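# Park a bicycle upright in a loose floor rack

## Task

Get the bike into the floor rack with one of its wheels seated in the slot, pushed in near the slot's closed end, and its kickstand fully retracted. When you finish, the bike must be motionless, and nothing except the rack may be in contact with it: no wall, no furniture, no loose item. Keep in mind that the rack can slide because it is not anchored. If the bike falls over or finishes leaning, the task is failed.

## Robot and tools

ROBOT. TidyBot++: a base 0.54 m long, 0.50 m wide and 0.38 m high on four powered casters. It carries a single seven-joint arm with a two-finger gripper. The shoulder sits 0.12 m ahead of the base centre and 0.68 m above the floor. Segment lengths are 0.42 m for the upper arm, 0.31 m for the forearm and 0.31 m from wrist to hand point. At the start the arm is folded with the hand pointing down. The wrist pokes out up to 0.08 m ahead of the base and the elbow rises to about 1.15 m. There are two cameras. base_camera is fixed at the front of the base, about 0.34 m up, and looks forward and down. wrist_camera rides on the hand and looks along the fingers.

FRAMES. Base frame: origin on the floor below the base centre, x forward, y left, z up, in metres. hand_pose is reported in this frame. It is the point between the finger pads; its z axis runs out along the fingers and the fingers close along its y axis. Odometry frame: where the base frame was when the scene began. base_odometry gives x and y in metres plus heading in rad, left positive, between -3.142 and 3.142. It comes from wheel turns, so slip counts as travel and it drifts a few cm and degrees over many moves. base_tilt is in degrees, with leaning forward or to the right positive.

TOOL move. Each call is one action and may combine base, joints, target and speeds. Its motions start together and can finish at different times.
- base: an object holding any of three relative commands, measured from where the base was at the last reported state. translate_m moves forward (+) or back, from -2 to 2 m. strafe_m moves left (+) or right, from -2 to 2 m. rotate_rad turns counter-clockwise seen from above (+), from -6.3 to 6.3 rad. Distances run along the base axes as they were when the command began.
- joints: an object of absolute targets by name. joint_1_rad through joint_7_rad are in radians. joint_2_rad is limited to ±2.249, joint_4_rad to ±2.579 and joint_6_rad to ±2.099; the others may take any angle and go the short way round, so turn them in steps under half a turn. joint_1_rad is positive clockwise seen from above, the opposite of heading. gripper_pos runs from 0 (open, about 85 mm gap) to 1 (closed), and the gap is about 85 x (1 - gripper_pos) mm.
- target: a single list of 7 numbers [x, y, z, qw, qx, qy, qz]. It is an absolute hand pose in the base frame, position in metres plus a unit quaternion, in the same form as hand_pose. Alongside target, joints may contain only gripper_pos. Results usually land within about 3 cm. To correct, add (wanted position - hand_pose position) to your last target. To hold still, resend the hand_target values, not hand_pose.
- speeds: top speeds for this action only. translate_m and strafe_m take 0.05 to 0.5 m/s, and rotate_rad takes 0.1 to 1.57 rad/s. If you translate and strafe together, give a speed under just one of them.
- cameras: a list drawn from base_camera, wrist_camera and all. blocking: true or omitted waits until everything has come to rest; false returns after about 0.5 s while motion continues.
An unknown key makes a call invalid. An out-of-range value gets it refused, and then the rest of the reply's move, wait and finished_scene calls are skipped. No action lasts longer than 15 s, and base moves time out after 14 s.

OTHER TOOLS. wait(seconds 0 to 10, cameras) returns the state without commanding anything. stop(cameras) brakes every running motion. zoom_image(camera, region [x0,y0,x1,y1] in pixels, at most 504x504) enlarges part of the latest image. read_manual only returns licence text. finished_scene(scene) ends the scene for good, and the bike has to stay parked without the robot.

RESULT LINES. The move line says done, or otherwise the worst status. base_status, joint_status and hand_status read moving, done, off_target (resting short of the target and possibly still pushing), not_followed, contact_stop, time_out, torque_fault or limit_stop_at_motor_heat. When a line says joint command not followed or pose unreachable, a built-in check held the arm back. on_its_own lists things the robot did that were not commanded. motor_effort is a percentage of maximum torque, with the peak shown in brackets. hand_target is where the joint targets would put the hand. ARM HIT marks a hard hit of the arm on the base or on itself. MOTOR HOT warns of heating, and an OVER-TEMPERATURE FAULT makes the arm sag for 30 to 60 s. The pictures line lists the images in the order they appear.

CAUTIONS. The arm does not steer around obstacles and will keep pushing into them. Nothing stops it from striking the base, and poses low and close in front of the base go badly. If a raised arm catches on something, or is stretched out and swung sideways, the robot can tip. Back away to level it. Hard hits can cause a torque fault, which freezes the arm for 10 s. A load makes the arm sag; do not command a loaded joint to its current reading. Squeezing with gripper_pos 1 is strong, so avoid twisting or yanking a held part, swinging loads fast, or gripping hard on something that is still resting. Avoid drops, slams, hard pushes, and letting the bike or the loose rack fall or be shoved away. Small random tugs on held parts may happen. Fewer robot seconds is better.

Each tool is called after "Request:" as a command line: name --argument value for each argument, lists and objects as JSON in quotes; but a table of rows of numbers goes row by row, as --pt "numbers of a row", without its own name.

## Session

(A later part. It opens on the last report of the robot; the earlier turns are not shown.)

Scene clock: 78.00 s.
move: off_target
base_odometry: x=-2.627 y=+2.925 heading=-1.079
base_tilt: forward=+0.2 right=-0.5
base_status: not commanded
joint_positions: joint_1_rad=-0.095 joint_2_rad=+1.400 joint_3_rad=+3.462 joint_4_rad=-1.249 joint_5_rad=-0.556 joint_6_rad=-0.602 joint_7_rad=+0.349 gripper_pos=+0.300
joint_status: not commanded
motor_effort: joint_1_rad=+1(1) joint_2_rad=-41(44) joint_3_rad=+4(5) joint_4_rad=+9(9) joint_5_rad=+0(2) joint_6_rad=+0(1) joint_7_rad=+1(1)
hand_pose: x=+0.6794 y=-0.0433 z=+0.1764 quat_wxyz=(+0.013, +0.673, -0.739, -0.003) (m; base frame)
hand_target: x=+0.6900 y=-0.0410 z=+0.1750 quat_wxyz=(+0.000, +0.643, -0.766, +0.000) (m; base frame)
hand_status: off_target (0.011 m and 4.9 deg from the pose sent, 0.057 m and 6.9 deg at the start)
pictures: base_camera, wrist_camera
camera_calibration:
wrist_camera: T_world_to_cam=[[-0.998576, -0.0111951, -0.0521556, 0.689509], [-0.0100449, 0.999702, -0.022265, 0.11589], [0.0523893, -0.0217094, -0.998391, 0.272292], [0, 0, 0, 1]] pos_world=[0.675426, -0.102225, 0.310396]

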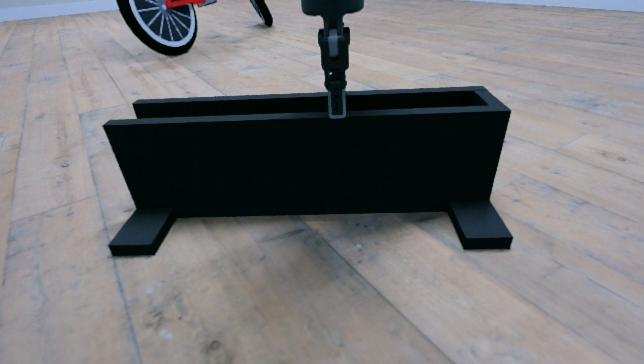

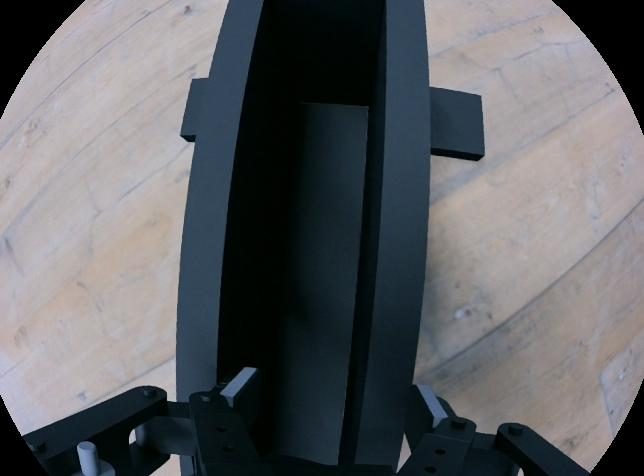

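Request:
move --target '[0.672, -0.041, 0.185, 0, 0.643, -0.766, 0]'

Request:
zoom_image --camera "wrist_camera" --region '[140, 200, 500, 476]'

Scene clock: 79.50 s.
move: off_target
base_odometry: x=-2.627 y=+2.925 heading=-1.079
base_tilt: forward=+0.2 right=-0.5
base_status: not commanded
joint_positions: joint_1_rad=-0.095 joint_2_rad=+1.382 joint_3_rad=+3.462 joint_4_rad=-1.311 joint_5_rad=-0.561 joint_6_rad=-0.590 joint_7_rad=+0.348 gripper_pos=+0.300
joint_status: not commanded
motor_effort: joint_1_rad=+0(1) joint_2_rad=-41(42) joint_3_rad=+4(5) joint_4_rad=+8(8) joint_5_rad=+1(2) joint_6_rad=-1(1) joint_7_rad=+1(1)
hand_pose: x=+0.6561 y=-0.0472 z=+0.1778 quat_wxyz=(+0.025, +0.664, -0.747, -0.012) (m; base frame)
hand_target: x=+0.6720 y=-0.0410 z=+0.1850 quat_wxyz=(+0.000, +0.643, -0.766, +0.000) (m; base frame)
hand_status: off_target (0.019 m and 4.6 deg from the pose sent, 0.012 m and 4.9 deg at the start)
pictures: base_camera, wrist_camera
camera_calibration:
wrist_camera: T_world_to_cam=[[-0.999671, 0.0126563, -0.0223239, 0.662828], [0.0132264, 0.999585, -0.0255741, 0.104855], [0.0219909, -0.0258609, -0.999424, 0.294809], [0, 0, 0, 1]] pos_world=[0.654739, -0.105577, 0.312117]

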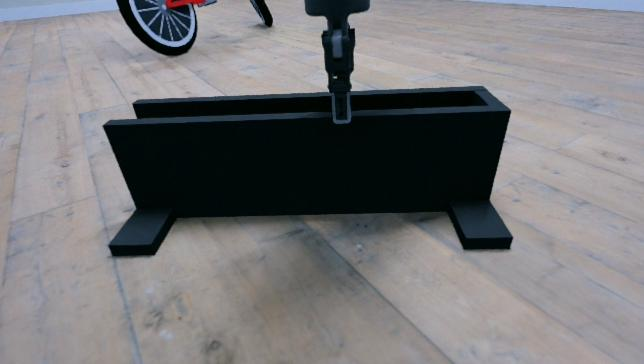

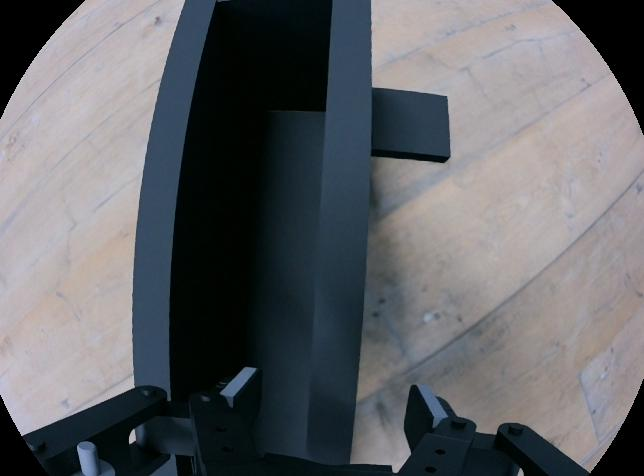

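Scaled by 1.400.

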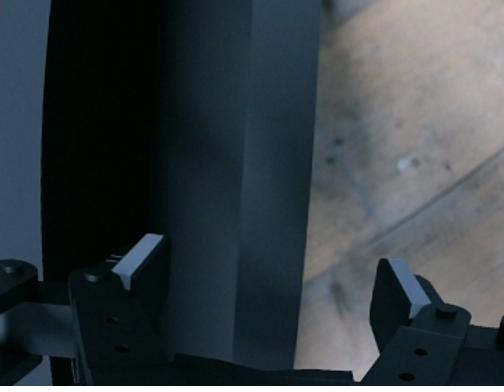

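Request:
move --target '[0.675, -0.041, 0.135, 0, 0.643, -0.766, 0]'

Request:
zoom_image --camera "wrist_camera" --region '[140, 200, 500, 476]'

Scene clock: 80.83 s.
move: off_target
base_odometry: x=-2.627 y=+2.925 heading=-1.079
base_tilt: forward=+0.2 right=-0.5
base_status: not commanded
joint_positions: joint_1_rad=-0.089 joint_2_rad=+1.479 joint_3_rad=+3.450 joint_4_rad=-1.244 joint_5_rad=-0.562 joint_6_rad=-0.574 joint_7_rad=+0.348 gripper_pos=+0.300
joint_status: not commanded
motor_effort: joint_1_rad=+1(1) joint_2_rad=-41(44) joint_3_rad=+4(5) joint_4_rad=+7(8) joint_5_rad=+1(2) joint_6_rad=-1(1) joint_7_rad=+1(1)
hand_pose: x=+0.6477 y=-0.0462 z=+0.1327 quat_wxyz=(+0.033, +0.670, -0.742, -0.019) (m; base frame)
hand_target: x=+0.6750 y=-0.0410 z=+0.1350 quat_wxyz=(+0.000, +0.643, -0.766, +0.000) (m; base frame)
hand_status: off_target (0.028 m and 6.0 deg from the pose sent, 0.047 m and 4.6 deg at the start)
pictures: base_camera, wrist_camera
camera_calibration:
wrist_camera: T_world_to_cam=[[-0.999993, -0.00229162, -0.00290319, 0.650344], [-0.00221463, 0.999653, -0.0262495, 0.112959], [0.00296234, -0.0262429, -0.999651, 0.262263], [0, 0, 0, 1]] pos_world=[0.649813, -0.104546, 0.267024]

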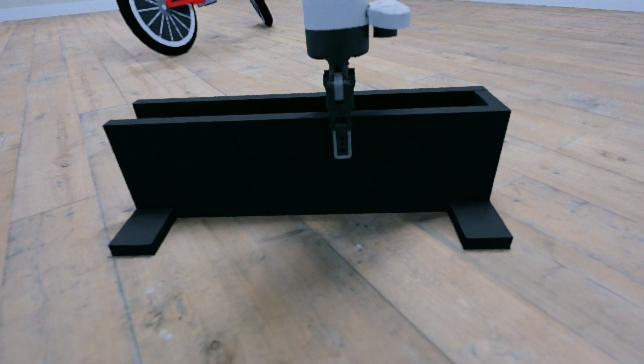

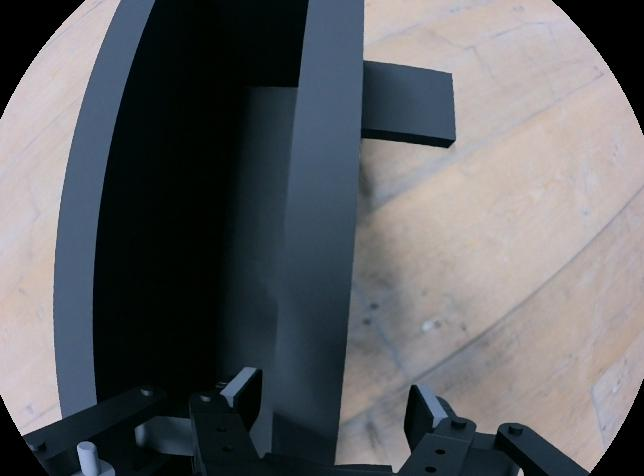

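Scaled by 1.400.

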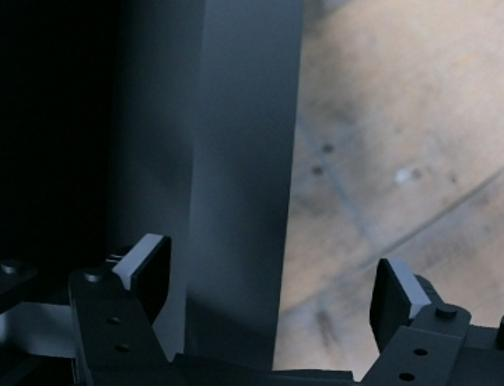

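Request:
move --joints '{"gripper_pos": 0.9}'

Request:
zoom_image --camera "wrist_camera" --region '[140, 200, 500, 476]'

Scene clock: 82.40 s.
move: off_target
base_odometry: x=-2.627 y=+2.925 heading=-1.079
base_tilt: forward=+0.2 right=-0.5
base_status: not commanded
joint_positions: joint_1_rad=-0.088 joint_2_rad=+1.476 joint_3_rad=+3.449 joint_4_rad=-1.240 joint_5_rad=-0.563 joint_6_rad=-0.561 joint_7_rad=+0.348 gripper_pos=+0.808
joint_status: gripper_pos off_target (ended at +0.808, target +0.900)
motor_effort: joint_1_rad=+1(2) joint_2_rad=-40(43) joint_3_rad=+4(5) joint_4_rad=+7(7) joint_5_rad=+1(2) joint_6_rad=-3(4) joint_7_rad=+0(1)
hand_pose: x=+0.6554 y=-0.0471 z=+0.1345 quat_wxyz=(+0.027, +0.670, -0.742, -0.011) (m; base frame)
hand_target: x=+0.6750 y=-0.0410 z=+0.1350 quat_wxyz=(+0.000, +0.643, -0.766, +0.000) (m; base frame)
hand_status: not commanded
pictures: base_camera, wrist_camera
camera_calibration:
wrist_camera: T_world_to_cam=[[-0.999758, -0.00334575, -0.0217472, 0.660388], [-0.00268684, 0.999539, -0.0302576, 0.114676], [0.0218384, -0.0301918, -0.999306, 0.251363], [0, 0, 0, 1]] pos_world=[0.655047, -0.104825, 0.26902]

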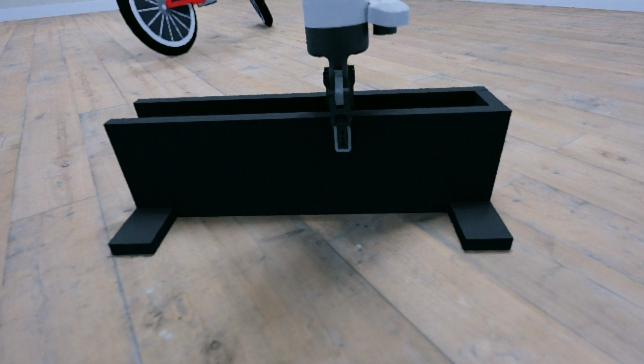

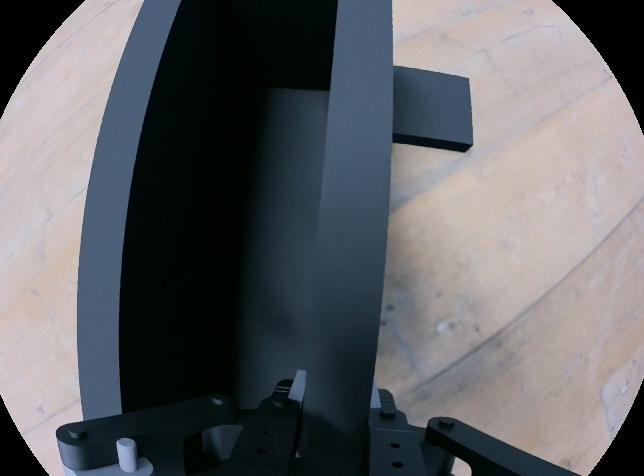

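Scaled by 1.400.

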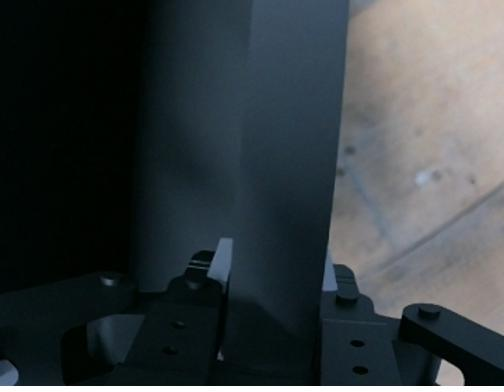

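Request:
move --target '[0.665, -0.041, 0.185, 0, 0.655, -0.756, 0]' --joints '{"gripper_pos": 1.0}'

Scene clock: 83.87 s.
move: off_target
base_odometry: x=-2.627 y=+2.925 heading=-1.079
base_tilt: forward=+0.2 right=-0.5
base_status: not commanded
joint_positions: joint_1_rad=-0.088 joint_2_rad=+1.426 joint_3_rad=+3.448 joint_4_rad=-1.352 joint_5_rad=-0.572 joint_6_rad=-0.558 joint_7_rad=+0.348 gripper_pos=+0.809
joint_status: gripper_pos off_target (ended at +0.809, target +1.000)
motor_effort: joint_1_rad=+1(2) joint_2_rad=-47(49) joint_3_rad=+5(6) joint_4_rad=+7(9) joint_5_rad=+1(3) joint_6_rad=-1(4) joint_7_rad=+1(1)
hand_pose: x=+0.6182 y=-0.0496 z=+0.1493 quat_wxyz=(+0.046, +0.654, -0.754, -0.030) (m; base frame)
hand_target: x=+0.6650 y=-0.0410 z=+0.1850 quat_wxyz=(+0.000, +0.655, -0.756, +0.000) (m; base frame)
hand_status: off_target (0.059 m and 6.2 deg from the pose sent, 0.052 m and 4.1 deg at the start)
pictures: base_camera, wrist_camera
camera_calibration:
wrist_camera: T_world_to_cam=[[-0.998842, 0.0372084, 0.0305087, 0.617197], [0.0363365, 0.998929, -0.0286533, 0.0931236], [-0.0315422, -0.0275115, -0.999124, 0.300077], [0, 0, 0, 1]] pos_world=[0.622563, -0.107733, 0.283652]

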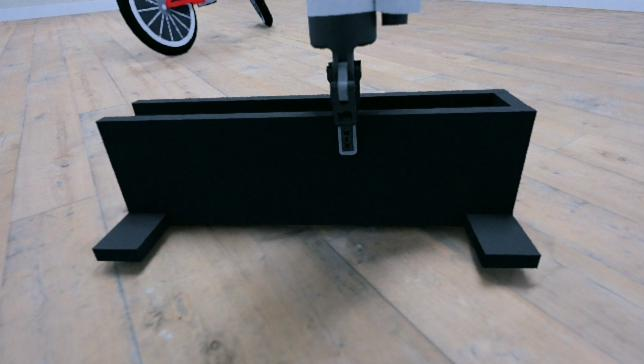

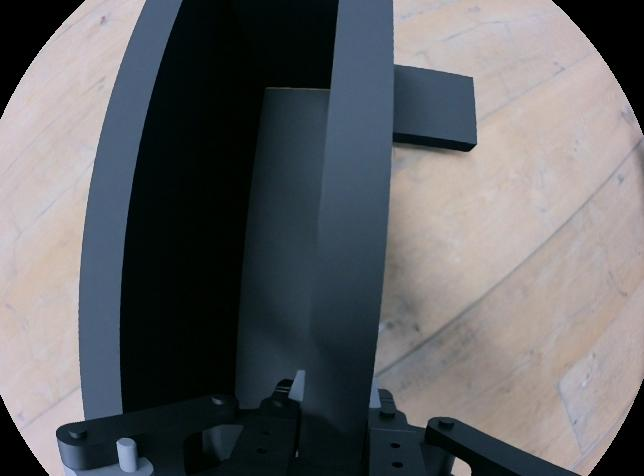

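Request:
move --target '[0.62, -0.041, 0.235, 0, 0.66, -0.751, 0]'

Scene clock: 85.70 s.
move: off_target
base_odometry: x=-2.627 y=+2.925 heading=-1.079
base_tilt: forward=+0.2 right=-0.5
base_status: not commanded
joint_positions: joint_1_rad=-0.088 joint_2_rad=+1.275 joint_3_rad=+3.447 joint_4_rad=-1.588 joint_5_rad=-0.619 joint_6_rad=-0.494 joint_7_rad=+0.428 gripper_pos=+0.810
joint_status: not commanded
motor_effort: joint_1_rad=+0(2) joint_2_rad=-47(50) joint_3_rad=+5(6) joint_4_rad=+7(8) joint_5_rad=+0(2) joint_6_rad=-1(2) joint_7_rad=+1(1)
hand_pose: x=+0.5747 y=-0.0537 z=+0.2031 quat_wxyz=(+0.048, +0.643, -0.763, -0.034) (m; base frame)
hand_target: x=+0.6200 y=-0.0410 z=+0.2350 quat_wxyz=(+0.000, +0.660, -0.751, +0.000) (m; base frame)
hand_status: off_target (0.057 m and 7.2 deg from the pose sent, 0.086 m and 6.3 deg at the start)
pictures: base_camera, wrist_camera
camera_calibration:
wrist_camera: T_world_to_cam=[[-0.997043, 0.0657057, 0.0398417, 0.570838], [0.0646335, 0.997527, -0.0276294, 0.0838269], [-0.0415585, -0.0249726, -0.998824, 0.358187], [0, 0, 0, 1]] pos_world=[0.578618, -0.112182, 0.337338]

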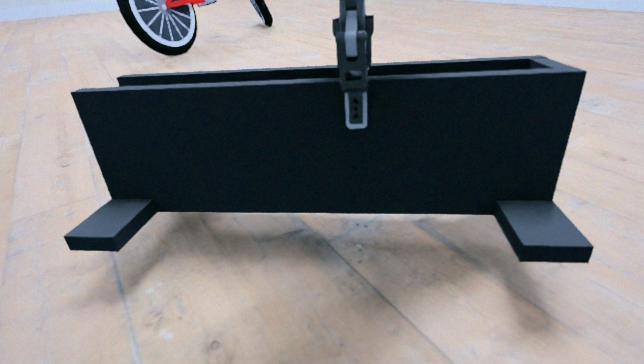

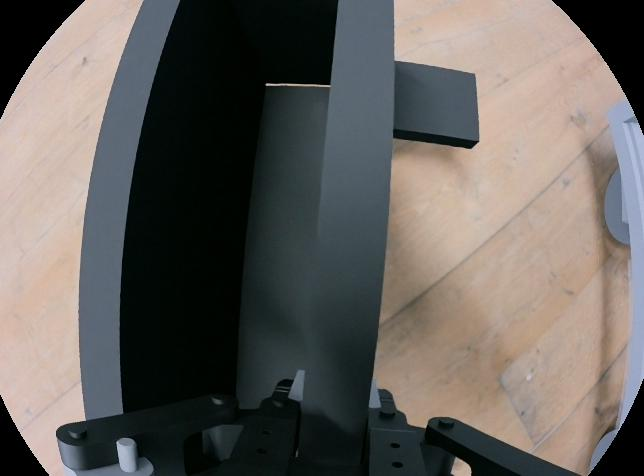

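Request:
move --base '{"translate_m": 1.71, "strafe_m": -0.883}' --speeds '{"translate_m": 0.35}'

Request:
move --base '{"rotate_rad": 1.38}' --speeds '{"rotate_rad": 0.6}'

Scene clock: 95.77 s.
move: done
base_odometry: x=-2.599 y=+1.000 heading=-1.080
base_tilt: forward=+0.2 right=-0.5
base_status: done
joint_positions: joint_1_rad=-0.091 joint_2_rad=+1.273 joint_3_rad=+3.441 joint_4_rad=-1.596 joint_5_rad=-0.622 joint_6_rad=-0.484 joint_7_rad=+0.429 gripper_pos=+0.810
joint_status: not commanded
motor_effort: joint_1_rad=+1(3) joint_2_rad=-47(49) joint_3_rad=+5(6) joint_4_rad=+7(9) joint_5_rad=+1(2) joint_6_rad=-2(3) joint_7_rad=+1(2)
hand_pose: x=+0.5740 y=-0.0506 z=+0.2028 quat_wxyz=(+0.047, +0.644, -0.763, -0.033) (m; base frame)
hand_target: x=+0.6200 y=-0.0410 z=+0.2350 quat_wxyz=(+0.000, +0.660, -0.751, +0.000) (m; base frame)
hand_status: not commanded
pictures: base_camera, wrist_camera
camera_calibration:
wrist_camera: T_world_to_cam=[[-0.997281, 0.064167, 0.0362408, 0.570742], [0.0632275, 0.997647, -0.0265026, 0.0813609], [-0.0378561, -0.0241391, -0.998992, 0.35582], [0, 0, 0, 1]] pos_world=[0.577516, -0.109203, 0.336933]

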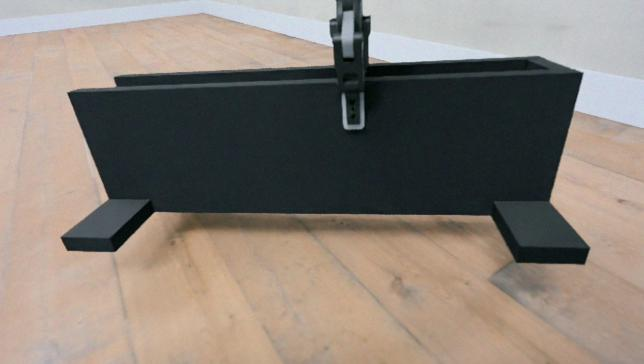

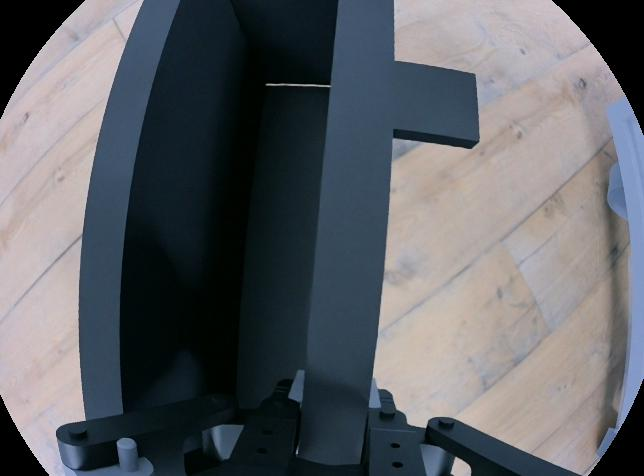

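Scene clock: 99.13 s.
move: done
base_odometry: x=-2.599 y=+1.000 heading=+0.300
base_tilt: forward=+0.2 right=-0.5
base_status: done
joint_positions: joint_1_rad=-0.095 joint_2_rad=+1.273 joint_3_rad=+3.422 joint_4_rad=-1.596 joint_5_rad=-0.624 joint_6_rad=-0.482 joint_7_rad=+0.431 gripper_pos=+0.810
joint_status: not commanded
motor_effort: joint_1_rad=+0(7) joint_2_rad=-47(49) joint_3_rad=+4(9) joint_4_rad=+6(7) joint_5_rad=+1(2) joint_6_rad=-2(3) joint_7_rad=+1(2)
hand_pose: x=+0.5742 y=-0.0376 z=+0.2014 quat_wxyz=(+0.041, +0.648, -0.759, -0.040) (m; base frame)
hand_target: x=+0.6200 y=-0.0410 z=+0.2350 quat_wxyz=(+0.000, +0.660, -0.751, +0.000) (m; base frame)
hand_status: not commanded
pictures: base_camera, wrist_camera
camera_calibration:
wrist_camera: T_world_to_cam=[[-0.997873, 0.0536926, 0.0369675, 0.569954], [0.0534238, 0.998538, -0.0082194, 0.0703755], [-0.0373548, -0.00622697, -0.999283, 0.355248], [0, 0, 0, 1]] pos_world=[0.578252, -0.0986628, 0.334502]

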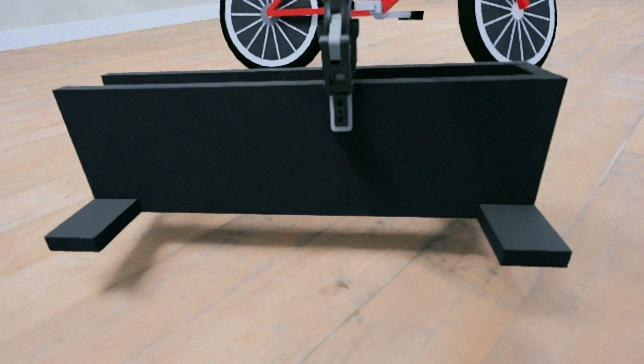

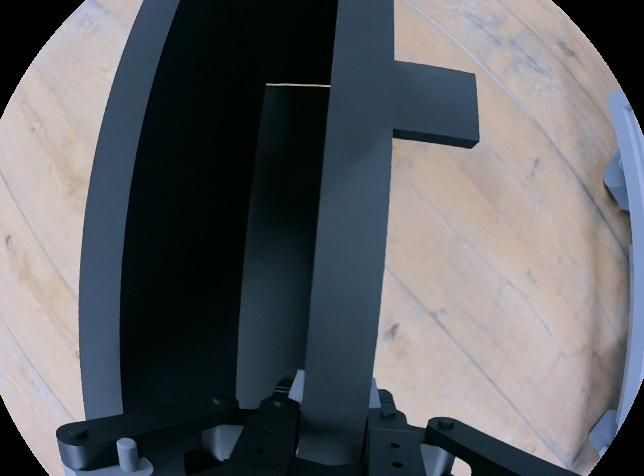

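Request:
move --base '{"translate_m": 0.1, "strafe_m": -1.14}' --speeds '{"translate_m": 0.35}'

Scene clock: 106.37 s.
move: done
base_odometry: x=-2.166 y=-0.059 heading=+0.301
base_tilt: forward=+0.2 right=-0.5
base_status: done
joint_positions: joint_1_rad=-0.090 joint_2_rad=+1.273 joint_3_rad=+3.422 joint_4_rad=-1.596 joint_5_rad=-0.625 joint_6_rad=-0.482 joint_7_rad=+0.431 gripper_pos=+0.810
joint_status: not commanded
motor_effort: joint_1_rad=+0(4) joint_2_rad=-48(48) joint_3_rad=+4(7) joint_4_rad=+6(8) joint_5_rad=-1(2) joint_6_rad=-1(3) joint_7_rad=+1(2)
hand_pose: x=+0.5741 y=-0.0401 z=+0.2015 quat_wxyz=(+0.041, +0.646, -0.761, -0.040) (m; base frame)
hand_target: x=+0.6200 y=-0.0410 z=+0.2350 quat_wxyz=(+0.000, +0.660, -0.751, +0.000) (m; base frame)
hand_status: not commanded
pictures: base_camera, wrist_camera
camera_calibration:
wrist_camera: T_world_to_cam=[[-0.997566, 0.0592756, 0.0367142, 0.570077], [0.0589958, 0.998221, -0.00866046, 0.0697411], [-0.0371622, -0.0064734, -0.999288, 0.355148], [0, 0, 0, 1]] pos_world=[0.577773, -0.10111, 0.334569]

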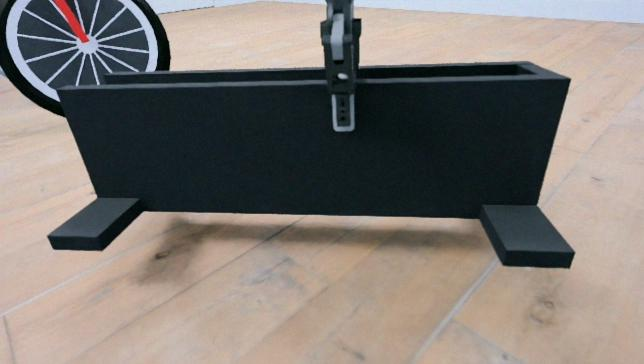

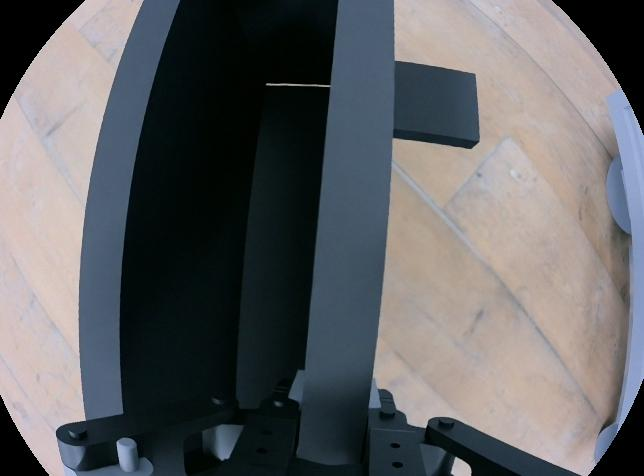

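Request:
move --base '{"translate_m": 0.4, "strafe_m": -0.03}' --speeds '{"translate_m": 0.3}'

Request:
zoom_image --camera "wrist_camera" --region '[0, 100, 400, 476]'

Scene clock: 111.77 s.
move: done
base_odometry: x=-1.775 y=+0.030 heading=+0.301
base_tilt: forward=+0.2 right=-0.5
base_status: done
joint_positions: joint_1_rad=-0.090 joint_2_rad=+1.272 joint_3_rad=+3.422 joint_4_rad=-1.599 joint_5_rad=-0.625 joint_6_rad=-0.481 joint_7_rad=+0.431 gripper_pos=+0.810
joint_status: not commanded
motor_effort: joint_1_rad=+0(2) joint_2_rad=-47(50) joint_3_rad=+4(6) joint_4_rad=+6(9) joint_5_rad=+1(2) joint_6_rad=-1(3) joint_7_rad=+1(1)
hand_pose: x=+0.5733 y=-0.0402 z=+0.2020 quat_wxyz=(+0.041, +0.646, -0.761, -0.039) (m; base frame)
hand_target: x=+0.6200 y=-0.0410 z=+0.2350 quat_wxyz=(+0.000, +0.660, -0.751, +0.000) (m; base frame)
hand_status: not commanded
pictures: base_camera, wrist_camera
camera_calibration:
wrist_camera: T_world_to_cam=[[-0.997507, 0.0601132, 0.0369703, 0.56918], [0.0598087, 0.998167, -0.00928757, 0.0695008], [-0.0374608, -0.00705327, -0.999273, 0.355801], [0, 0, 0, 1]] pos_world=[0.576933, -0.101079, 0.335145]

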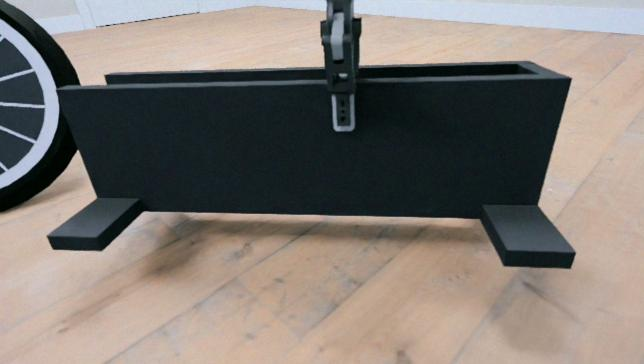

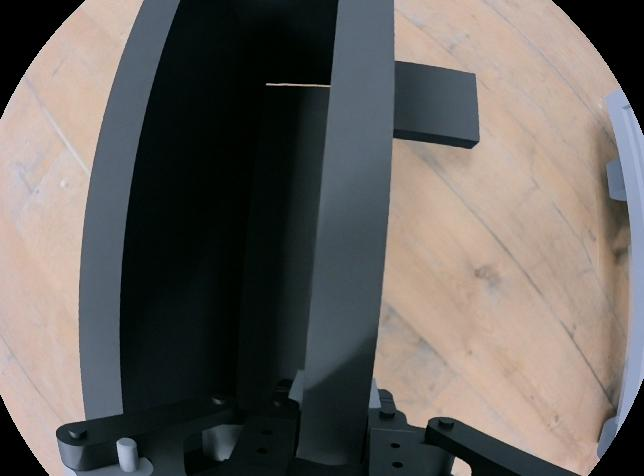

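Scaled by 1.260.

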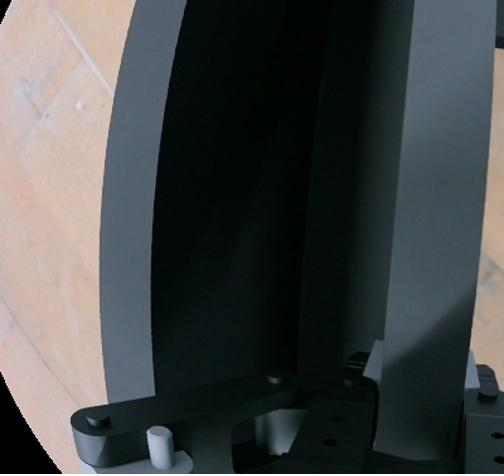

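Request:
move --base '{"translate_m": 0.045}' --target '[0.62, -0.041, 0.177, 0, 0.6435, -0.7655, 0]'

Request:
zoom_image --camera "base_camera" --region '[0, 0, 250, 300]'

Scene clock: 116.80 s.
move: off_target
base_odometry: x=-1.732 y=+0.044 heading=+0.300
base_tilt: forward=+0.2 right=-0.5
base_status: done
joint_positions: joint_1_rad=-0.087 joint_2_rad=+1.382 joint_3_rad=+3.416 joint_4_rad=-1.538 joint_5_rad=-0.677 joint_6_rad=-0.426 joint_7_rad=+0.431 gripper_pos=+0.810
joint_status: not commanded
motor_effort: joint_1_rad=+0(2) joint_2_rad=-46(49) joint_3_rad=+5(5) joint_4_rad=+5(9) joint_5_rad=+2(2) joint_6_rad=-1(3) joint_7_rad=+1(1)
hand_pose: x=+0.5723 y=-0.0455 z=+0.1526 quat_wxyz=(+0.044, +0.634, -0.772, -0.030) (m; base frame)
hand_target: x=+0.6200 y=-0.0410 z=+0.1770 quat_wxyz=(+0.000, +0.643, -0.765, +0.000) (m; base frame)
hand_status: off_target (0.054 m and 6.3 deg from the pose sent, 0.053 m and 6.5 deg at the start)
pictures: base_camera, wrist_camera
camera_calibration:
wrist_camera: T_world_to_cam=[[-0.995397, 0.0913401, 0.0290211, 0.571756], [0.090495, 0.995468, -0.0292123, 0.0597483], [-0.0315578, -0.0264516, -0.999152, 0.30205], [0, 0, 0, 1]] pos_world=[0.573249, -0.103712, 0.286946]

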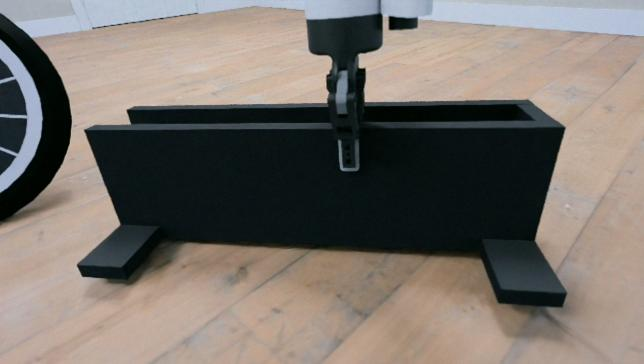

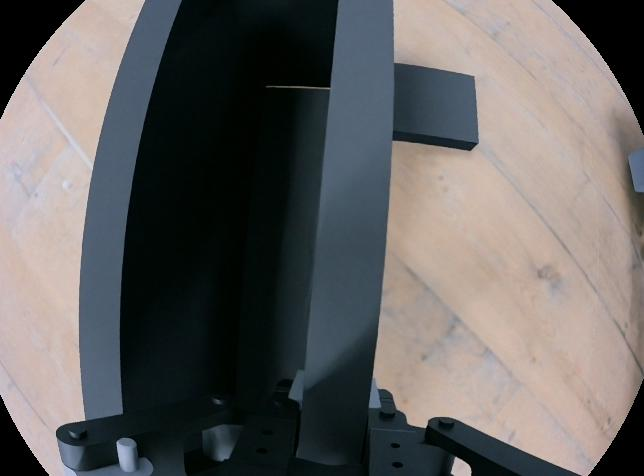

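Scaled by 1.680.

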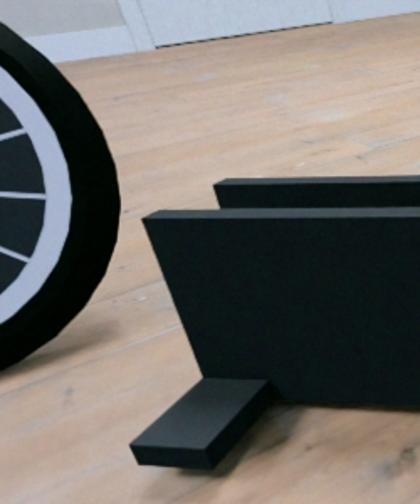

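Request:
move --base '{"translate_m": -0.3}'

Request:
zoom_image --camera "base_camera" --region '[0, 0, 250, 200]'

Scene clock: 120.70 s.
move: done
base_odometry: x=-2.018 y=-0.045 heading=+0.300
base_tilt: forward=+0.2 right=-0.5
base_status: done
joint_positions: joint_1_rad=-0.083 joint_2_rad=+1.386 joint_3_rad=+3.412 joint_4_rad=-1.536 joint_5_rad=-0.682 joint_6_rad=-0.422 joint_7_rad=+0.431 gripper_pos=+0.810
joint_status: not commanded
motor_effort: joint_1_rad=+1(4) joint_2_rad=-45(49) joint_3_rad=+5(6) joint_4_rad=+4(8) joint_5_rad=+1(2) joint_6_rad=-1(3) joint_7_rad=+1(1)
hand_pose: x=+0.5719 y=-0.0453 z=+0.1504 quat_wxyz=(+0.043, +0.631, -0.774, -0.031) (m; base frame)
hand_target: x=+0.6200 y=-0.0410 z=+0.1770 quat_wxyz=(+0.000, +0.643, -0.765, +0.000) (m; base frame)
hand_status: not commanded
pictures: base_camera, wrist_camera
camera_calibration:
wrist_camera: T_world_to_cam=[[-0.99485, 0.0973686, 0.0281517, 0.571487], [0.0966144, 0.994955, -0.0270147, 0.0556446], [-0.03064, -0.0241557, -0.999239, 0.299454], [0, 0, 0, 1]] pos_world=[0.572343, -0.103775, 0.284641]

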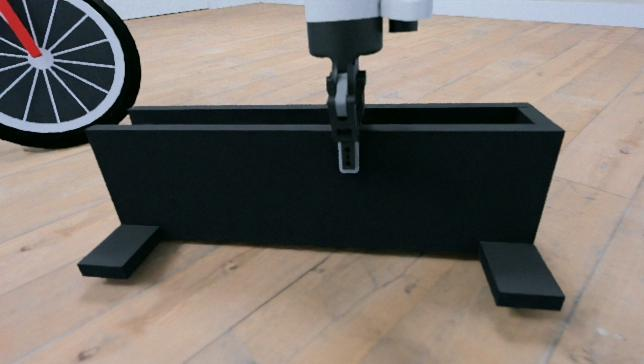

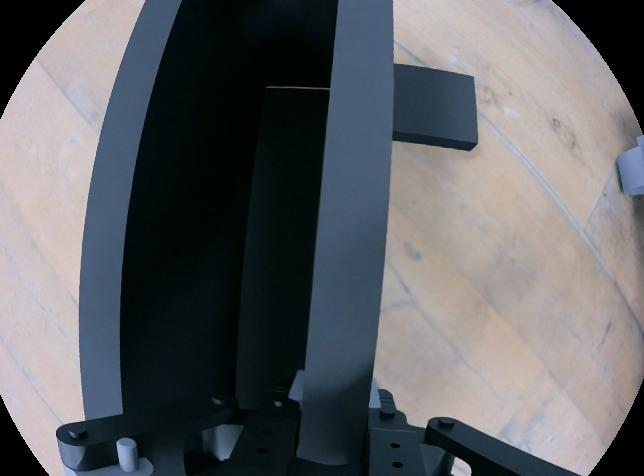

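Scaled by 2.016.

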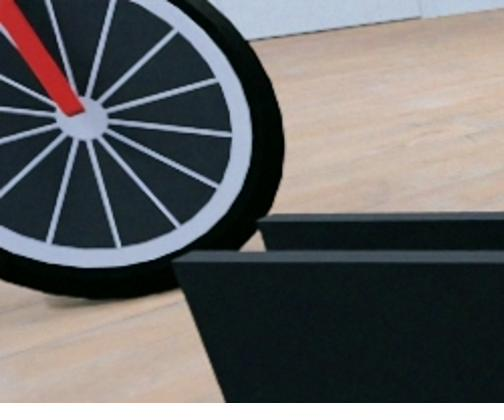

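Request:
move --base '{"translate_m": 0.275, "strafe_m": -0.0096, "rotate_rad": -0.035}' --target '[0.62, -0.041, 0.168, 0, 0.6435, -0.7655, 0]'

Request:
zoom_image --camera "base_camera" --region '[0, 0, 250, 300]'

Scene clock: 133.17 s.
move: off_target
base_odometry: x=-1.752 y=+0.027 heading=+0.265
base_tilt: forward=+0.2 right=-0.5
base_status: done
joint_positions: joint_1_rad=-0.071 joint_2_rad=+1.394 joint_3_rad=+3.399 joint_4_rad=-1.521 joint_5_rad=-0.684 joint_6_rad=-0.417 joint_7_rad=+0.435 gripper_pos=+0.810
joint_status: not commanded
motor_effort: joint_1_rad=+1(4) joint_2_rad=-46(47) joint_3_rad=+4(7) joint_4_rad=+5(7) joint_5_rad=+1(2) joint_6_rad=-1(3) joint_7_rad=+1(1)
hand_pose: x=+0.5777 y=-0.0432 z=+0.1467 quat_wxyz=(+0.036, +0.630, -0.775, -0.032) (m; base frame)
hand_target: x=+0.6200 y=-0.0410 z=+0.1680 quat_wxyz=(+0.000, +0.643, -0.765, +0.000) (m; base frame)
hand_status: off_target (0.047 m and 5.8 deg from the pose sent, 0.051 m and 6.3 deg at the start)
pictures: base_camera, wrist_camera
camera_calibration:
wrist_camera: T_world_to_cam=[[-0.99468, 0.101421, 0.0180432, 0.578772], [0.101152, 0.994754, -0.0152723, 0.048616], [-0.0194974, -0.013366, -0.999721, 0.290072], [0, 0, 0, 1]] pos_world=[0.576431, -0.103184, 0.280291]

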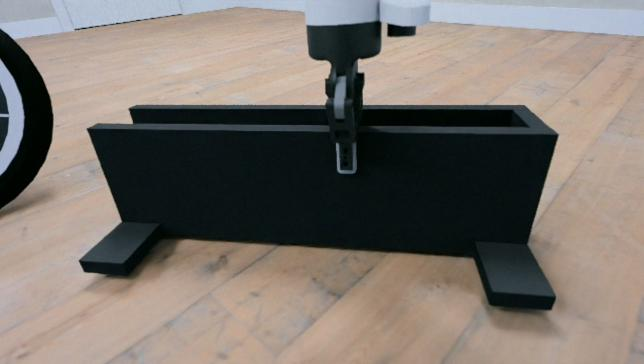

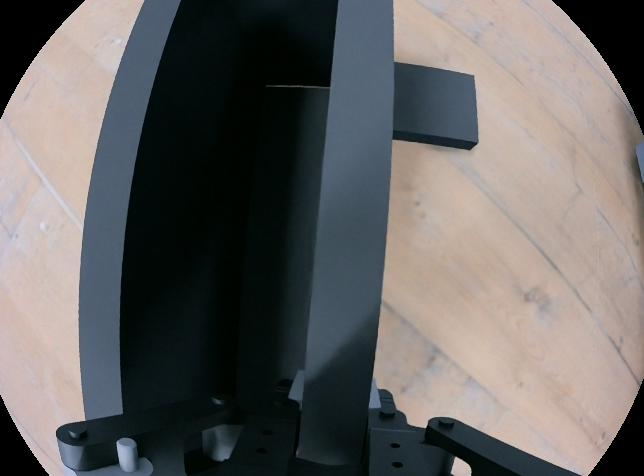

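Scaled by 1.680.

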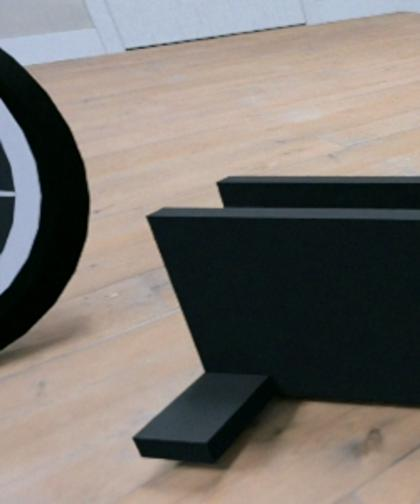

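Request:
move --base '{"translate_m": 0.01}' --target '[0.62, -0.041, 0.155, 0, 0.6435, -0.7655, 0]'

Request:
move --base '{"translate_m": 0.016, "strafe_m": 0.12}' --speeds '{"translate_m": 0.1}'

Request:
zoom_image --camera "base_camera" --region '[0, 0, 250, 300]'

Scene clock: 136.73 s.
move: off_target
base_odometry: x=-1.743 y=+0.030 heading=+0.264
base_tilt: forward=+0.2 right=-0.5
base_status: done
joint_positions: joint_1_rad=-0.071 joint_2_rad=+1.407 joint_3_rad=+3.399 joint_4_rad=-1.502 joint_5_rad=-0.689 joint_6_rad=-0.409 joint_7_rad=+0.435 gripper_pos=+0.810
joint_status: not commanded
motor_effort: joint_1_rad=+1(2) joint_2_rad=-43(47) joint_3_rad=+4(5) joint_4_rad=+4(7) joint_5_rad=+1(2) joint_6_rad=-2(2) joint_7_rad=+1(1)
hand_pose: x=+0.5848 y=-0.0443 z=+0.1414 quat_wxyz=(+0.032, +0.631, -0.775, -0.026) (m; base frame)
hand_target: x=+0.6200 y=-0.0410 z=+0.1550 quat_wxyz=(+0.000, +0.643, -0.765, +0.000) (m; base frame)
hand_status: off_target (0.038 m and 5.0 deg from the pose sent, 0.043 m and 5.8 deg at the start)
pictures: base_camera, wrist_camera
camera_calibration:
wrist_camera: T_world_to_cam=[[-0.994992, 0.0998715, 0.00414757, 0.588112], [0.0997808, 0.994843, -0.0181813, 0.0501077], [-0.00594198, -0.0176764, -0.999826, 0.276841], [0, 0, 0, 1]] pos_world=[0.581812, -0.103691, 0.275265]

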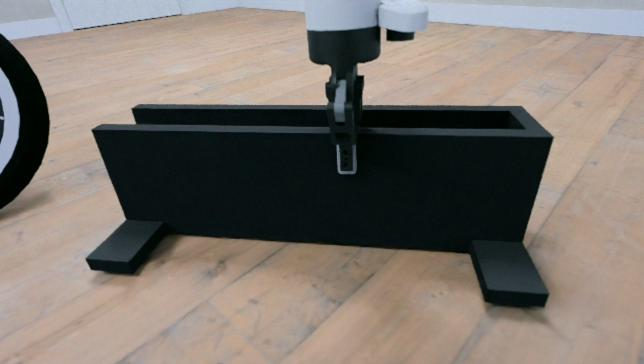

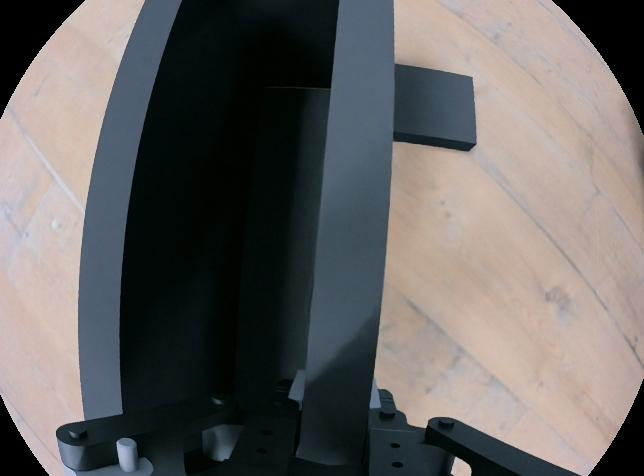

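Scene clock: 138.47 s.
move: done
base_odometry: x=-1.758 y=+0.150 heading=+0.264
base_tilt: forward=+0.2 right=-0.5
base_status: done
joint_positions: joint_1_rad=-0.069 joint_2_rad=+1.407 joint_3_rad=+3.398 joint_4_rad=-1.502 joint_5_rad=-0.691 joint_6_rad=-0.408 joint_7_rad=+0.435 gripper_pos=+0.810
joint_status: not commanded
motor_effort: joint_1_rad=+1(3) joint_2_rad=-42(44) joint_3_rad=+4(5) joint_4_rad=+4(5) joint_5_rad=+1(2) joint_6_rad=-2(3) joint_7_rad=+1(2)
hand_pose: x=+0.5851 y=-0.0445 z=+0.1413 quat_wxyz=(+0.031, +0.629, -0.776, -0.026) (m; base frame)
hand_target: x=+0.6200 y=-0.0410 z=+0.1550 quat_wxyz=(+0.000, +0.643, -0.765, +0.000) (m; base frame)
hand_status: not commanded
pictures: base_camera, wrist_camera
camera_calibration:
wrist_camera: T_world_to_cam=[[-0.994558, 0.104136, 0.00323365, 0.58842], [0.104068, 0.994429, -0.0167819, 0.0474992], [-0.00496324, -0.0163541, -0.999854, 0.276236], [0, 0, 0, 1]] pos_world=[0.581645, -0.103992, 0.27509]

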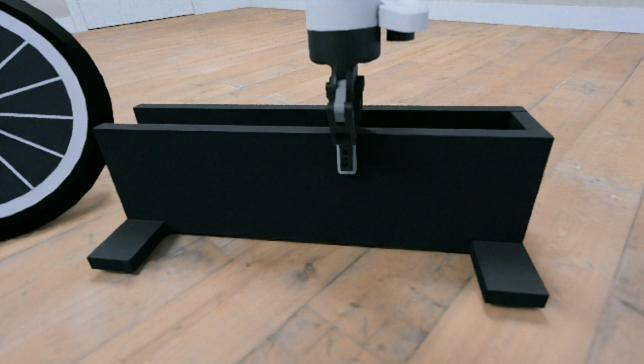

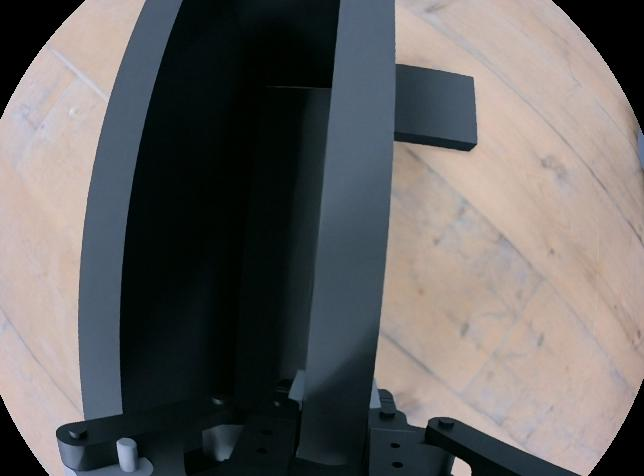

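Scaled by 1.680.

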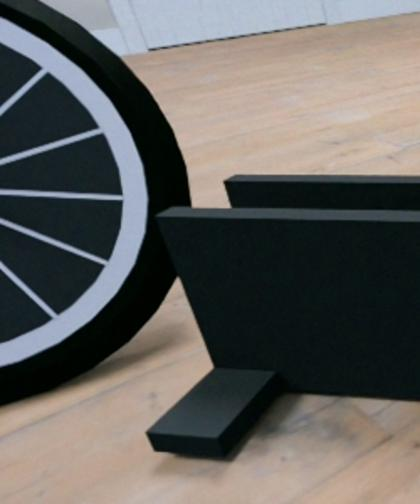

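Request:
move --base '{"translate_m": 0.008, "strafe_m": 0.06}' --speeds '{"translate_m": 0.1}' --cameras '["base_camera"]'

Request:
zoom_image --camera "base_camera" --region '[0, 0, 250, 300]'

Scene clock: 140.57 s.
move: done
base_odometry: x=-1.766 y=+0.210 heading=+0.264
base_tilt: forward=+0.2 right=-0.5
base_status: done
joint_positions: joint_1_rad=-0.068 joint_2_rad=+1.407 joint_3_rad=+3.398 joint_4_rad=-1.502 joint_5_rad=-0.692 joint_6_rad=-0.407 joint_7_rad=+0.435 gripper_pos=+0.810
joint_status: not commanded
motor_effort: joint_1_rad=+1(3) joint_2_rad=-44(44) joint_3_rad=+4(5) joint_4_rad=+4(5) joint_5_rad=+1(2) joint_6_rad=-2(3) joint_7_rad=+1(2)
hand_pose: x=+0.5853 y=-0.0449 z=+0.1413 quat_wxyz=(+0.030, +0.628, -0.777, -0.026) (m; base frame)
hand_target: x=+0.6200 y=-0.0410 z=+0.1550 quat_wxyz=(+0.000, +0.643, -0.765, +0.000) (m; base frame)
hand_status: not commanded
pictures: base_camera

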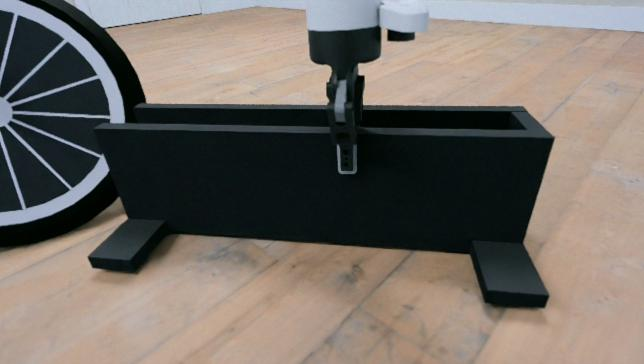

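Scaled by 1.680.

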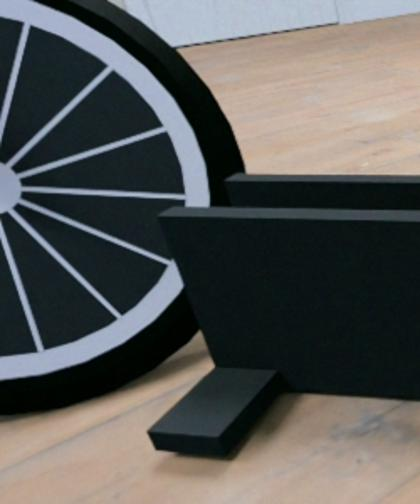

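Request:
move --base '{"translate_m": 0.013, "strafe_m": 0.09}' --speeds '{"translate_m": 0.1}' --cameras '["base_camera"]'

Request:
zoom_image --camera "base_camera" --region '[0, 0, 250, 300]'

Scene clock: 142.70 s.
move: done
base_odometry: x=-1.777 y=+0.300 heading=+0.264
base_tilt: forward=+0.2 right=-0.5
base_status: done
joint_positions: joint_1_rad=-0.034 joint_2_rad=+1.409 joint_3_rad=+3.404 joint_4_rad=-1.502 joint_5_rad=-0.707 joint_6_rad=-0.392 joint_7_rad=+0.435 gripper_pos=+0.810
joint_status: not commanded
motor_effort: joint_1_rad=-7(8) joint_2_rad=-43(46) joint_3_rad=-2(3) joint_4_rad=+4(6) joint_5_rad=+4(5) joint_6_rad=-4(5) joint_7_rad=+5(5)
hand_pose: x=+0.5872 y=-0.0662 z=+0.1404 quat_wxyz=(+0.028, +0.609, -0.792, -0.017) (m; base frame)
hand_target: x=+0.6200 y=-0.0410 z=+0.1550 quat_wxyz=(+0.000, +0.643, -0.765, +0.000) (m; base frame)
hand_status: not commanded
pictures: base_camera

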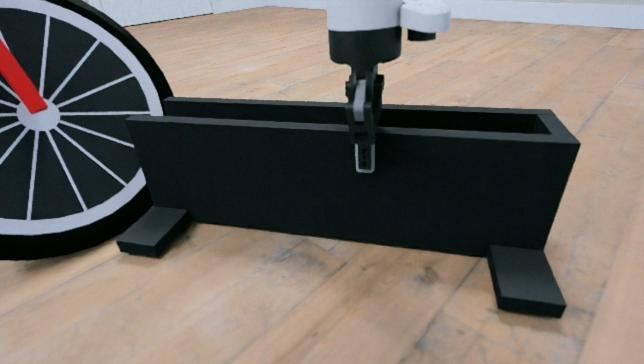

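Scaled by 1.680.

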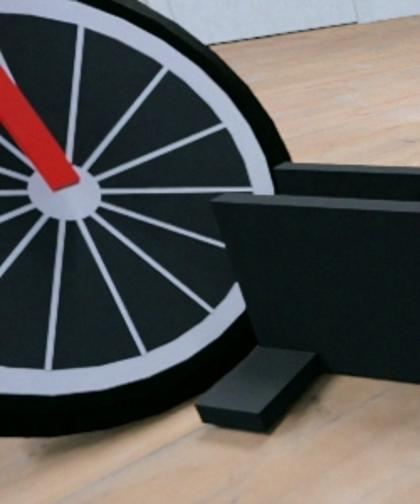

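Request:
move --base '{"strafe_m": -0.04}' --target '[0.62, -0.041, 0.155, 0, 0.6884, -0.7254, 0]'

Request:
zoom_image --camera "base_camera" --region '[0, 0, 250, 300]'

Scene clock: 147.57 s.
move: off_target
base_odometry: x=-1.767 y=+0.262 heading=+0.264
base_tilt: forward=+0.2 right=-0.5
base_status: done
joint_positions: joint_1_rad=-0.045 joint_2_rad=+1.409 joint_3_rad=+3.390 joint_4_rad=-1.502 joint_5_rad=-0.699 joint_6_rad=-0.383 joint_7_rad=+0.525 gripper_pos=+0.810
joint_status: not commanded
motor_effort: joint_1_rad=+0(5) joint_2_rad=-43(45) joint_3_rad=+3(4) joint_4_rad=+5(6) joint_5_rad=+0(5) joint_6_rad=-2(5) joint_7_rad=+1(6)
hand_pose: x=+0.5892 y=-0.0546 z=+0.1391 quat_wxyz=(+0.024, +0.653, -0.757, -0.019) (m; base frame)
hand_target: x=+0.6200 y=-0.0410 z=+0.1550 quat_wxyz=(+0.000, +0.688, -0.725, +0.000) (m; base frame)
hand_status: off_target (0.037 m and 6.5 deg from the pose sent, 0.044 m and 12.5 deg at the start)
pictures: base_camera, wrist_camera
camera_calibration:
wrist_camera: T_world_to_cam=[[-0.99894, 0.0433613, -0.0154296, 0.595468], [0.0435828, 0.998947, -0.014321, 0.0926642], [0.0147924, -0.0149783, -0.999778, 0.262293], [0, 0, 0, 1]] pos_world=[0.586918, -0.114458, 0.27275]

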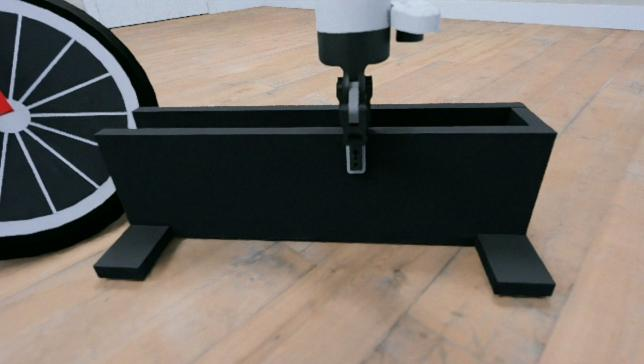

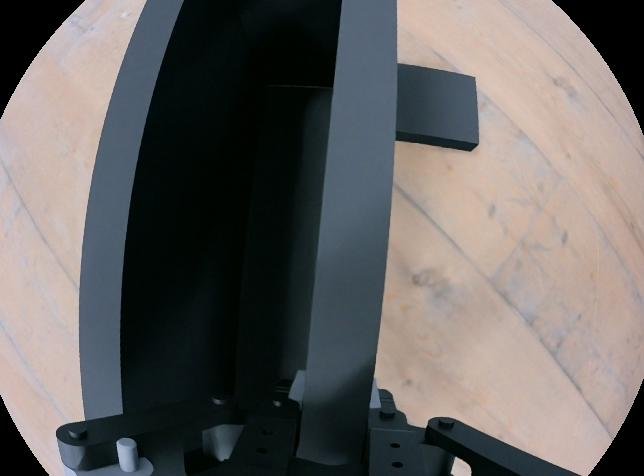

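Scaled by 1.680.

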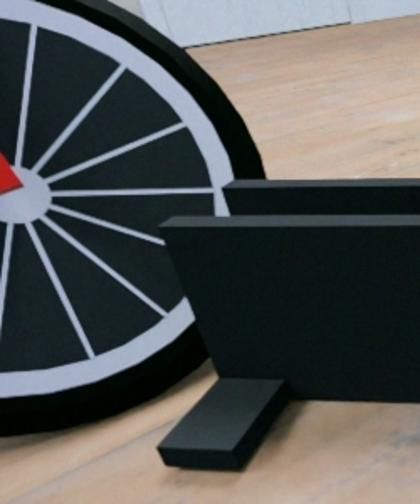

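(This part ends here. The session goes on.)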